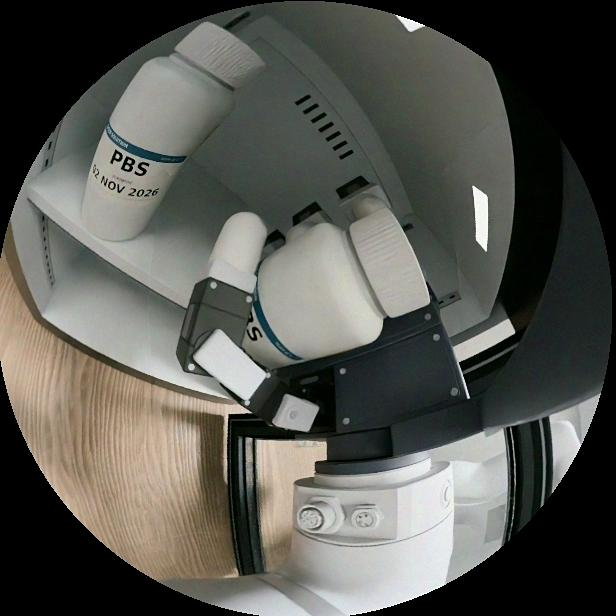

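Call:
move(target=[[0,0,0.02,0,0,0, 0,0.55,-0.8,-0.5,0,0.55,-0.8,-0.5,0,0.6,-0.7,-0.35,-0.571,0.317,-0.32,-0.5,0.4,-0.7, 0,0,0,0,0,0, 0,0.754,0,-0.74, 0,0.754,0,-0.74, 0,0.754,0,-0.74, 0.714,0.678,0.226,0.168, 0.6,-0.4],[-0.3208,0.0493,0.02,0,0,0, 0,0.55,-0.8,-0.5,0,0.55,-0.8,-0.5,0,0.6,-0.7,-0.35,-0.571,0.317,-0.32,-0.5,0.4,-0.7, 0,0,0,0,0,0, 0,0.754,0,-0.74, 0,0.754,0,-0.74, 0,0.754,0,-0.74, 0.714,0.678,0.226,0.168, 0.6,-0.4]], speed=[0.05,0.1], blend=[0.004,0], cameras=["cam_left_wrist"])

Scene clock: 324.93 s.
left_arm: end_effector_position=(+0.3000, -0.2300, +0.3575) hand_goal=(+0.000, +0.550, -0.800, -0.500, +0.000, +0.550, -0.800, -0.500, +0.000, +0.600, -0.700, -0.350, -0.570, +0.318, -0.320, -0.500) hand_measured=(+0.006, +0.608, -0.680, -0.200, +0.004, +0.586, -0.704, -0.194, +0.002, +0.602, -0.698, -0.348, -0.550, +0.326, +0.050, -0.500) hand_current_ma=(+25, +285, +385, +385, +16, +172, +385, +385, +5, +9, +11, +11, +84, +44, +385, -3) hand_state=(goal, blocked, blocked, blocked, goal, blocked, blocked, blocked, goal, goal, goal, goal, goal, goal, blocked, goal) hand_current_limit=0.40 hand_speed=-0.70 end_effector_quat_wxyz=(+0.705, +0.062, +0.704, -0.063) | right_arm: end_effector_position=(+0.0857, +0.3147, +0.3000) hand_goal=(+0.000, +0.754, +0.000, -0.740, +0.000, +0.754, +0.000, -0.740, +0.000, +0.754, +0.000, -0.740, +0.714, +0.678, +0.226, +0.168) hand_measured=(+0.008, +0.754, +0.000, -0.738, +0.006, +0.754, -0.002, -0.740, +0.004, +0.756, +0.000, -0.740, +0.716, +0.678, +0.226, +0.168) hand_current_ma=(+1, +0, +0, +0, +1, +0, +0, +0, +0, +0, +0, +0, +0, +0, +0, +0) hand_state=(goal, goal, goal, goal, goal, goal, goal, goal, goal, goal, goal, goal, goal, goal, goal, goal) hand_current_limit=0.60 hand_speed=-0.40 end_effector_quat_wxyz=(+0.664, -0.242, -0.665, -0.242)
Joint positions: left_arm=[-1.327 -0.075 -0.335 -1.163 1.468 0.237] | right_arm=[0.497 -0.186 -0.197 1.195 -1.574 0.011]
Joint torques (N m): left_arm=[-6.71 37.92 -4.64 -3.43 2.8 1.48] | right_arm=[-3.96 6 -12.29 -1.25 0.01 1.22]
Hand target: left_arm +0.3000, -0.2300, +0.3575; +0.705, +0.062, +0.704, -0.063 | right_arm +0.0857, +0.3147, +0.3000; +0.664, -0.242, -0.665, -0.242
Off the commanded pose: left_arm 0.000 m, 0 deg | right_arm 0.000 m, 0 deg.
move: done
camera_calibration:
cam_left_wrist: T_world_to_cam=[[-0.0936504, -0.591272, 0.801016, -0.424485], [-0.838042, -0.387547, -0.384048, 0.250045], [0.537508, -0.707252, -0.459217, -0.0369703], [0, 0, 0, 1]] pos_world=[0.189667, -0.180229, 0.419071]
Images, in order (width x height): cam_left_wrist 616x616.

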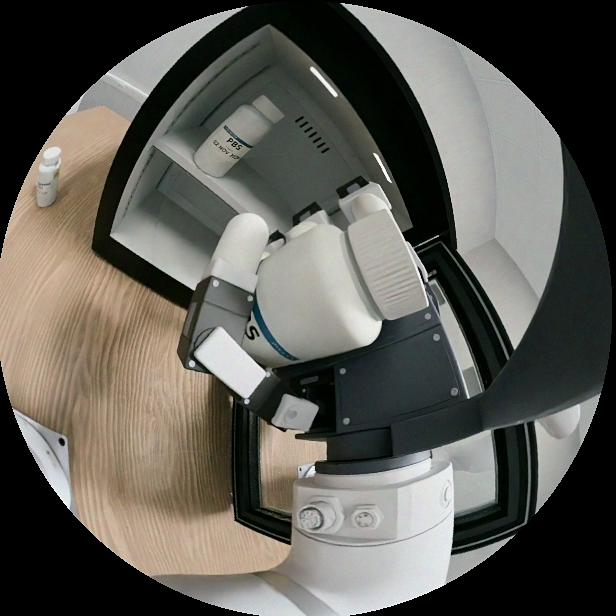

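Call:
move(target=[[0.0217,0.2783,0.0708,0,0,0.1222, 0,0.55,-0.8,-0.5,0,0.55,-0.8,-0.5,0,0.6,-0.7,-0.35,-0.571,0.317,-0.32,-0.5,0.4,-0.7, 0,0,0,0,0,0, 0,0.754,0,-0.74, 0,0.754,0,-0.74, 0,0.754,0,-0.74, 0.714,0.678,0.226,0.168, 0.6,-0.4],[0.0217,0.2783,0.5042,0,0,0.1222, 0,0.55,-0.8,-0.5,0,0.55,-0.8,-0.5,0,0.6,-0.7,-0.35,-0.571,0.317,-0.32,-0.5,0.4,-0.7, 0,0,0,0,0,0, 0,0.754,0,-0.74, 0,0.754,0,-0.74, 0,0.754,0,-0.74, 0.714,0.678,0.226,0.168, 0.6,-0.4],[0.1133,0.5227,0.5042,0,0,0.2222, 0,0.55,-0.8,-0.5,0,0.55,-0.8,-0.5,0,0.6,-0.7,-0.35,-0.571,0.317,-0.32,-0.5,0.4,-0.7, 0,0,0,0,0,0, 0,0.754,0,-0.74, 0,0.754,0,-0.74, 0,0.754,0,-0.74, 0.714,0.678,0.226,0.168, 0.6,-0.4],[0.1093,0.71,0.5042,0,0,0.2222, 0,0.55,-0.8,-0.5,0,0.55,-0.8,-0.5,0,0.6,-0.7,-0.35,-0.571,0.317,-0.32,-0.5,0.4,-0.7, 0,0,0,0,0,0, 0,0.754,0,-0.74, 0,0.754,0,-0.74, 0,0.754,0,-0.74, 0.714,0.678,0.226,0.168, 0.6,-0.4]], speed=[0.15,0.2,0.2,0.2], blend=[0.03,0.05,0.04,0], cameras=["cam_left_wrist","cam_high"])

Scene clock: 331.13 s.
left_arm: end_effector_position=(+0.3656, +0.1960, +0.6600) hand_goal=(+0.000, +0.550, -0.800, -0.500, +0.000, +0.550, -0.800, -0.500, +0.000, +0.600, -0.700, -0.350, -0.570, +0.318, -0.320, -0.500) hand_measured=(+0.006, +0.608, -0.680, -0.200, +0.004, +0.586, -0.704, -0.194, +0.002, +0.602, -0.698, -0.348, -0.550, +0.326, +0.050, -0.500) hand_current_ma=(+25, +285, +385, +385, +16, +173, +385, +385, +5, +8, +11, +11, +85, +44, +385, -3) hand_state=(goal, blocked, blocked, blocked, goal, blocked, blocked, blocked, goal, goal, goal, goal, goal, goal, blocked, goal) hand_current_limit=0.40 hand_speed=-0.70 end_effector_quat_wxyz=(+0.684, -0.183, +0.682, +0.182) | right_arm: end_effector_position=(+0.0857, +0.3147, +0.3000) hand_goal=(+0.000, +0.754, +0.000, -0.740, +0.000, +0.754, +0.000, -0.740, +0.000, +0.754, +0.000, -0.740, +0.714, +0.678, +0.226, +0.168) hand_measured=(+0.008, +0.754, +0.000, -0.738, +0.006, +0.754, -0.002, -0.740, +0.004, +0.756, +0.000, -0.740, +0.716, +0.678, +0.226, +0.168) hand_current_ma=(+1, +0, +0, +0, +1, +0, +0, +0, +0, +0, +0, +0, +0, +0, +0, +0) hand_state=(goal, goal, goal, goal, goal, goal, goal, goal, goal, goal, goal, goal, goal, goal, goal, goal) hand_current_limit=0.60 hand_speed=-0.40 end_effector_quat_wxyz=(+0.664, -0.242, -0.665, -0.242)
Joint positions: left_arm=[0.058 0.643 -0.603 -1.001 0.561 0.923] | right_arm=[0.497 -0.186 -0.197 1.195 -1.574 0.011]
Joint torques (N m): left_arm=[8.26 19.81 -14.48 4.53 -0.52 -1.34] | right_arm=[-3.07 6.17 -12.24 -1.52 0.06 1.24]
Hand target: left_arm +0.3656, +0.1960, +0.6600; +0.684, -0.183, +0.682, +0.182 | right_arm +0.0857, +0.3147, +0.3000; +0.664, -0.242, -0.665, -0.242
Off the commanded pose: left_arm 0.000 m, 0 deg | right_arm 0.000 m, 0 deg.
move: done
camera_calibration:
cam_left_wrist: T_world_to_cam=[[0.308484, -0.513115, 0.800969, -0.571054], [-0.392974, -0.835566, -0.383929, 0.511348], [0.866262, -0.196324, -0.459399, 0.1477], [0, 0, 0, 1]] pos_world=[0.24916, 0.163246, 0.721571]
Images, in order (width x height): cam_high 896x504, cam_left_wrist 616x616.

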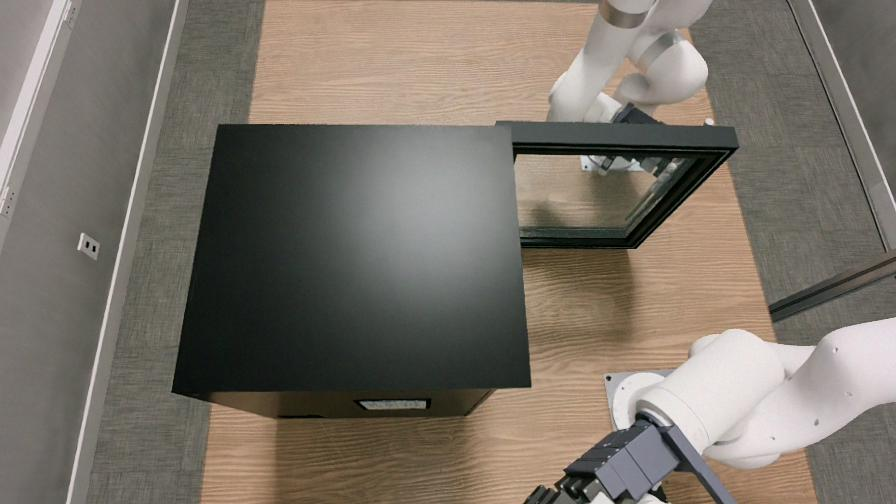

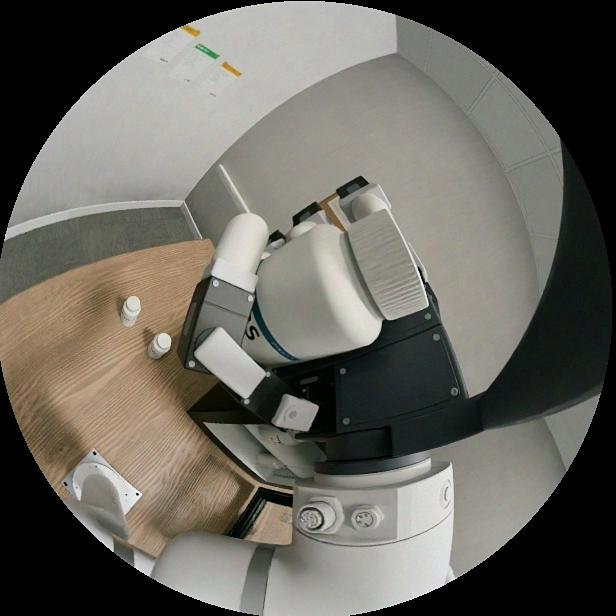

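Call:
move(target=[[0,0,-0.9,0,0,0, 0,0.55,-0.8,-0.5,0,0.55,-0.8,-0.5,0,0.6,-0.7,-0.35,-0.571,0.317,-0.32,-0.5,0.4,-0.7, 0,0,0,0,0,0, 0,0.754,0,-0.74, 0,0.754,0,-0.74, 0,0.754,0,-0.74, 0.714,0.678,0.226,0.168, 0.6,-0.4],[0,0,-0.9917,0,0,0, 0,0.55,-0.8,-0.5,0,0.55,-0.8,-0.5,0,0.6,-0.7,-0.35,-0.571,0.317,-0.32,-0.5,0.4,-0.7, 0,0,0,0,0,0, 0,0.754,0,-0.74, 0,0.754,0,-0.74, 0,0.754,0,-0.74, 0.714,0.678,0.226,0.168, 0.6,-0.4]], speed=[0.2,0.05], blend=[0.01,0], cameras=["cam_left_wrist"])

Scene clock: 335.83 s.
left_arm: end_effector_position=(+0.3656, +0.1960, +0.0651) hand_goal=(+0.000, +0.550, -0.800, -0.500, +0.000, +0.550, -0.800, -0.500, +0.000, +0.600, -0.700, -0.350, -0.570, +0.318, -0.320, -0.500) hand_measured=(+0.006, +0.610, -0.678, -0.202, +0.004, +0.586, -0.704, -0.196, +0.002, +0.602, -0.698, -0.348, -0.550, +0.326, +0.050, -0.500) hand_current_ma=(+25, +289, +385, +385, +14, +173, +385, +385, +5, +7, +10, +11, +92, +44, +385, -1) hand_state=(goal, blocked, blocked, blocked, goal, blocked, blocked, blocked, goal, goal, goal, goal, blocked, goal, blocked, goal) hand_current_limit=0.40 hand_speed=-0.70 end_effector_quat_wxyz=(+0.684, -0.183, +0.682, +0.182) | right_arm: end_effector_position=(+0.0857, +0.3147, +0.3000) hand_goal=(+0.000, +0.754, +0.000, -0.740, +0.000, +0.754, +0.000, -0.740, +0.000, +0.754, +0.000, -0.740, +0.714, +0.678, +0.226, +0.168) hand_measured=(+0.004, +0.756, +0.000, -0.738, +0.004, +0.756, -0.002, -0.740, +0.004, +0.758, -0.002, -0.740, +0.716, +0.678, +0.226, +0.168) hand_current_ma=(+0, +0, +0, +0, +0, +0, +0, +0, +0, +0, +0, +0, +0, +0, +0, +0) hand_state=(goal, goal, goal, goal, goal, goal, goal, goal, goal, goal, goal, goal, goal, goal, goal, goal) hand_current_limit=0.60 hand_speed=-0.40 end_effector_quat_wxyz=(+0.664, -0.242, -0.665, -0.242)
Joint positions: left_arm=[0.058 -1.17 -0.513 -0.565 2.151 -0.334] | right_arm=[0.497 -0.186 -0.197 1.195 -1.574 0.011]
Joint torques (N m): left_arm=[6.24 6.06 -6.42 -4.44 2.67 -1.05] | right_arm=[-3.35 5.46 -12.45 -1.28 -0.07 1.28]
Hand target: left_arm +0.3656, +0.1960, +0.0650; +0.684, -0.183, +0.682, +0.182 | right_arm +0.0857, +0.3147, +0.3000; +0.664, -0.242, -0.665, -0.242
Off the commanded pose: left_arm 0.000 m, 0 deg | right_arm 0.000 m, 0 deg.
move: done
camera_calibration:
cam_left_wrist: T_world_to_cam=[[0.308211, -0.513147, 0.801053, -0.0944646], [-0.392871, -0.835544, -0.384082, 0.2829], [0.866405, -0.196333, -0.459124, -0.125579], [0, 0, 0, 1]] pos_world=[0.24906, 0.163246, 0.126671]
Images, in order (width x height): cam_left_wrist 616x616.

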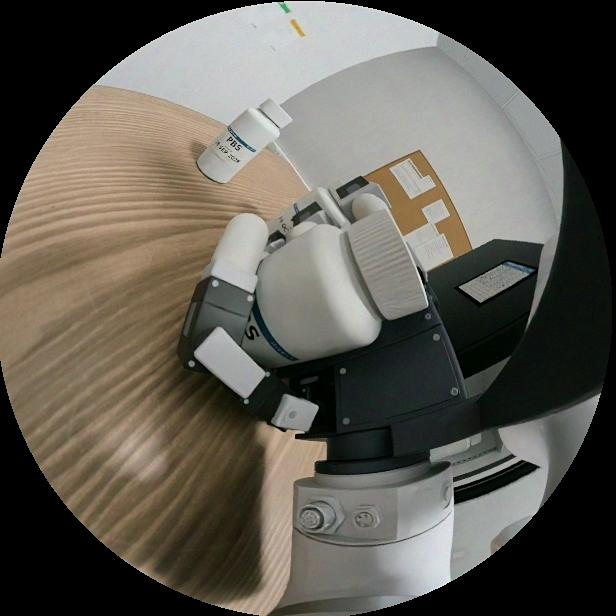

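Small steps to contact.

Call:
move(target=[0,0,-0.0133,0,0,0, 0,0.55,-0.8,-0.5,0,0.55,-0.8,-0.5,0,0.6,-0.7,-0.35,-0.571,0.317,-0.32,-0.5,0.4,-0.7, 0,0,0,0,0,0, 0,0.754,0,-0.74, 0,0.754,0,-0.74, 0,0.754,0,-0.74, 0.714,0.678,0.226,0.168, 0.6,-0.4], speed=0.03)

Call:
move(target=[0,0,-0.0042,0,0,0, 0,0.55,-0.8,-0.5,0,0.55,-0.8,-0.5,0,0.6,-0.7,-0.35,-0.571,0.317,-0.32,-0.5,0.4,-0.7, 0,0,0,0,0,0, 0,0.754,0,-0.74, 0,0.754,0,-0.74, 0,0.754,0,-0.74, 0.714,0.678,0.226,0.168, 0.6,-0.4], speed=0.02, cameras=["cam_left_wrist"])

Scene clock: 337.23 s.
left_arm: end_effector_position=(+0.3656, +0.1960, +0.0571) hand_goal=(+0.000, +0.550, -0.800, -0.500, +0.000, +0.550, -0.800, -0.500, +0.000, +0.600, -0.700, -0.350, -0.570, +0.318, -0.320, -0.500) hand_measured=(+0.008, +0.610, -0.678, -0.218, +0.006, +0.606, -0.678, -0.244, +0.002, +0.602, -0.698, -0.348, -0.572, +0.326, +0.050, -0.498) hand_current_ma=(+29, +289, +385, +385, +25, +270, +385, +384, +5, +7, +10, +11, -10, +43, +385, +5) hand_state=(goal, blocked, blocked, blocked, goal, blocked, blocked, blocked, goal, goal, goal, goal, goal, goal, blocked, goal) hand_current_limit=0.40 hand_speed=-0.70 end_effector_quat_wxyz=(+0.684, -0.183, +0.682, +0.182) | right_arm: end_effector_position=(+0.0857, +0.3147, +0.3000) hand_goal=(+0.000, +0.754, +0.000, -0.740, +0.000, +0.754, +0.000, -0.740, +0.000, +0.754, +0.000, -0.740, +0.714, +0.678, +0.226, +0.168) hand_measured=(+0.004, +0.756, +0.000, -0.738, +0.004, +0.758, -0.002, -0.740, +0.004, +0.758, -0.002, -0.740, +0.716, +0.678, +0.226, +0.168) hand_current_ma=(+0, +0, +0, +0, +0, +0, +0, +0, +0, +0, +0, +0, +0, +0, +0, +0) hand_state=(goal, goal, goal, goal, goal, goal, goal, goal, goal, goal, goal, goal, goal, goal, goal, goal) hand_current_limit=0.60 hand_speed=-0.40 end_effector_quat_wxyz=(+0.664, -0.242, -0.665, -0.242)
Joint positions: left_arm=[0.058 -1.195 -0.529 -0.568 2.158 -0.34] | right_arm=[0.497 -0.186 -0.197 1.195 -1.574 0.011]
Joint torques (N m): left_arm=[-0.82 1.5 -6.43 -3.67 1.87 -1.56] | right_arm=[-2.65 5.92 -12.05 -1.12 -0.01 1.1]
Hand target: left_arm +0.3656, +0.1960, +0.0570; +0.684, -0.183, +0.682, +0.182 | right_arm +0.0857, +0.3147, +0.3000; +0.664, -0.242, -0.665, -0.242
Off the commanded pose: left_arm 0.000 m, 0 deg | right_arm 0.000 m, 0 deg.
move: done

Scene clock: 338.03 s.
left_arm: end_effector_position=(+0.3656, +0.1960, +0.0546) hand_goal=(+0.000, +0.550, -0.800, -0.500, +0.000, +0.550, -0.800, -0.500, +0.000, +0.600, -0.700, -0.350, -0.570, +0.318, -0.320, -0.500) hand_measured=(+0.022, +0.610, -0.672, -0.240, +0.022, +0.606, -0.636, -0.308, +0.002, +0.602, -0.698, -0.348, -0.578, +0.324, +0.048, -0.498) hand_current_ma=(+85, +291, +385, +385, +85, +276, +385, +385, +5, +6, +10, +11, -34, +26, +385, +5) hand_state=(blocked, blocked, blocked, blocked, blocked, blocked, blocked, blocked, goal, goal, goal, goal, goal, goal, blocked, goal) hand_current_limit=0.40 hand_speed=-0.70 end_effector_quat_wxyz=(+0.684, -0.183, +0.682, +0.182) | right_arm: end_effector_position=(+0.0857, +0.3147, +0.3000) hand_goal=(+0.000, +0.754, +0.000, -0.740, +0.000, +0.754, +0.000, -0.740, +0.000, +0.754, +0.000, -0.740, +0.714, +0.678, +0.226, +0.168) hand_measured=(+0.004, +0.756, +0.000, -0.738, +0.004, +0.758, -0.002, -0.740, +0.004, +0.758, -0.002, -0.740, +0.716, +0.678, +0.226, +0.168) hand_current_ma=(+0, +0, +0, +0, +0, +0, +0, +0, +0, +1, +0, +0, +0, +0, +0, +0) hand_state=(goal, goal, goal, goal, goal, goal, goal, goal, goal, goal, goal, goal, goal, goal, goal, goal) hand_current_limit=0.60 hand_speed=-0.40 end_effector_quat_wxyz=(+0.664, -0.242, -0.665, -0.242)
Joint positions: left_arm=[0.058 -1.203 -0.535 -0.569 2.161 -0.342] | right_arm=[0.497 -0.186 -0.197 1.195 -1.574 0.011]
Joint torques (N m): left_arm=[5.47 12.33 -6.18 -3.09 0.45 -1.88] | right_arm=[-3.55 6.04 -12.34 -1.22 0.05 1.16]
Hand target: left_arm +0.3656, +0.1960, +0.0545; +0.684, -0.183, +0.682, +0.182 | right_arm +0.0857, +0.3147, +0.3000; +0.664, -0.242, -0.665, -0.242
Off the commanded pose: left_arm 0.000 m, 0 deg | right_arm 0.000 m, 0 deg.
move: done
camera_calibration:
cam_left_wrist: T_world_to_cam=[[0.308179, -0.513217, 0.801021, -0.0859507], [-0.392897, -0.835501, -0.384148, 0.278836], [0.866405, -0.196333, -0.459126, -0.130445], [0, 0, 0, 1]] pos_world=[0.24906, 0.163246, 0.116072]
Images, in order (width x height): cam_left_wrist 616x616.

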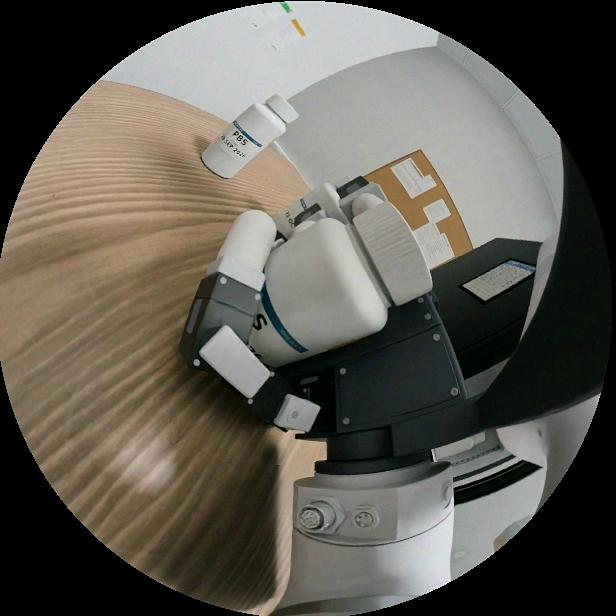

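Call:
move(target=[[0,0,0,0,0,0, 0,0.67,-0.55,-0.2,0,0.67,-0.55,-0.2,0,0.67,-0.55,-0.2,-0.571,0.317,0.1,-0.4,0.4,-0.5, 0,0,0,0,0,0, 0,0.754,0,-0.74, 0,0.754,0,-0.74, 0,0.754,0,-0.74, 0.714,0.678,0.226,0.168, 0.6,-0.4],[0,0,0,0,0,0, 0,0.8,-0.299,0.261,0,0.8,-0.299,0.261,0,0.8,-0.299,0.261,-0.571,0.317,0.449,-0.5,0.4,-0.5, 0,0,0,0,0,0, 0,0.754,0,-0.74, 0,0.754,0,-0.74, 0,0.754,0,-0.74, 0.714,0.678,0.226,0.168, 0.6,-0.4],[0.0117,-0.02,0,0,0,0, 0,0.8,-0.299,0.261,0,0.8,-0.299,0.261,0,0.8,-0.299,0.261,-0.571,0.317,0.449,-0.5,0.4,-0.5, 0,0,0,0,0,0, 0,0.754,0,-0.74, 0,0.754,0,-0.74, 0,0.754,0,-0.74, 0.714,0.678,0.226,0.168, 0.6,-0.4]], speed=0.04, cameras=["cam_left_wrist"])

Scene clock: 341.27 s.
left_arm: end_effector_position=(+0.3571, +0.2111, +0.0545) hand_goal=(+0.000, +0.800, -0.298, +0.262, +0.000, +0.800, -0.298, +0.262, +0.000, +0.800, -0.298, +0.262, -0.570, +0.318, +0.450, -0.500) hand_measured=(+0.008, +0.800, -0.300, +0.260, +0.008, +0.800, -0.300, +0.260, +0.002, +0.800, -0.300, +0.260, -0.562, +0.320, +0.450, -0.498) hand_current_ma=(+25, -1, -8, -10, +29, -1, -10, -11, +5, -1, -9, -11, +32, +8, +4, +12) hand_state=(goal, goal, goal, goal, goal, goal, goal, goal, goal, goal, goal, goal, goal, goal, goal, goal) hand_current_limit=0.40 hand_speed=-0.50 end_effector_quat_wxyz=(+0.679, -0.200, +0.677, +0.200) | right_arm: end_effector_position=(+0.0857, +0.3147, +0.3000) hand_goal=(+0.000, +0.754, +0.000, -0.740, +0.000, +0.754, +0.000, -0.740, +0.000, +0.754, +0.000, -0.740, +0.714, +0.678, +0.226, +0.168) hand_measured=(+0.002, +0.756, +0.000, -0.738, +0.002, +0.756, -0.002, -0.740, +0.004, +0.758, -0.004, -0.740, +0.716, +0.678, +0.226, +0.168) hand_current_ma=(+0, +0, +0, +0, +0, +0, +0, +0, +0, +0, +0, +0, +0, +0, +0, +0) hand_state=(goal, goal, goal, goal, goal, goal, goal, goal, goal, goal, goal, goal, goal, goal, goal, goal) hand_current_limit=0.60 hand_speed=-0.40 end_effector_quat_wxyz=(+0.664, -0.242, -0.665, -0.242)
Joint positions: left_arm=[0.092 -1.202 -0.538 -0.587 2.151 -0.349] | right_arm=[0.497 -0.186 -0.197 1.195 -1.574 0.011]
Joint torques (N m): left_arm=[16.72 39.8 3.16 -0.56 1.11 0.05] | right_arm=[-1.74 6.33 -11.83 -0.92 -0.01 1.16]
Hand target: left_arm +0.3571, +0.2111, +0.0545; +0.679, -0.200, +0.677, +0.200 (not the last commanded pose) | right_arm +0.0857, +0.3147, +0.3000; +0.664, -0.242, -0.665, -0.242
Off the commanded pose: left_arm 0.031 m, 3 deg | right_arm 0.000 m, 0 deg.
TORQUE FAULT: the external load on joint 1 (waist) of the left arm reached its load limit, and that arm stopped. The contact can be on any part of that arm beyond that joint, not only on its tool. A torque fault puts only its own arm into a fault stop. That arm's remaining commands of this call were not run. The hold on joint 1 (waist) of that arm was moved back by the arm itself, up to 3 degrees, as the stop began. That arm is still stopped at the end of this call. While its stop runs, that arm, its gripper or tool too, takes no new command.
CLEAR FAULT: the left arm stays stopped (state 4) until you call clear_fault(arm="left_arm").
End effector pose when the fault began: left_arm: position (+0.3672, +0.1930, +0.0546), quat_wxyz (+0.684, -0.183, +0.682, +0.183)
Joint positions when the fault began: left_arm=[0.042 -1.201 -0.538 -0.586 2.151 -0.349]
move: fault (left_arm); path passed 2 of 3 targets
camera_calibration:
cam_left_wrist: T_world_to_cam=[[0.334729, -0.496798, 0.800717, -0.0885598], [-0.349291, -0.854616, -0.384222, 0.276585], [0.875187, -0.151073, -0.459592, -0.132748], [0, 0, 0, 1]] pos_world=[0.242431, 0.172323, 0.116172]
Images, in order (width x height): cam_left_wrist 616x616.

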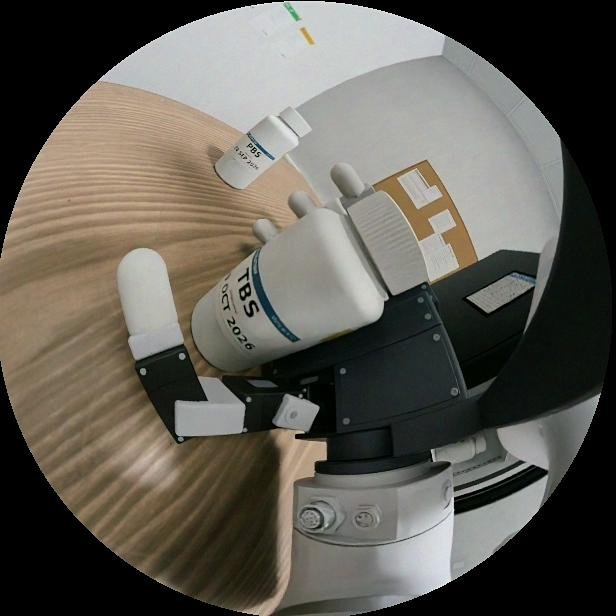

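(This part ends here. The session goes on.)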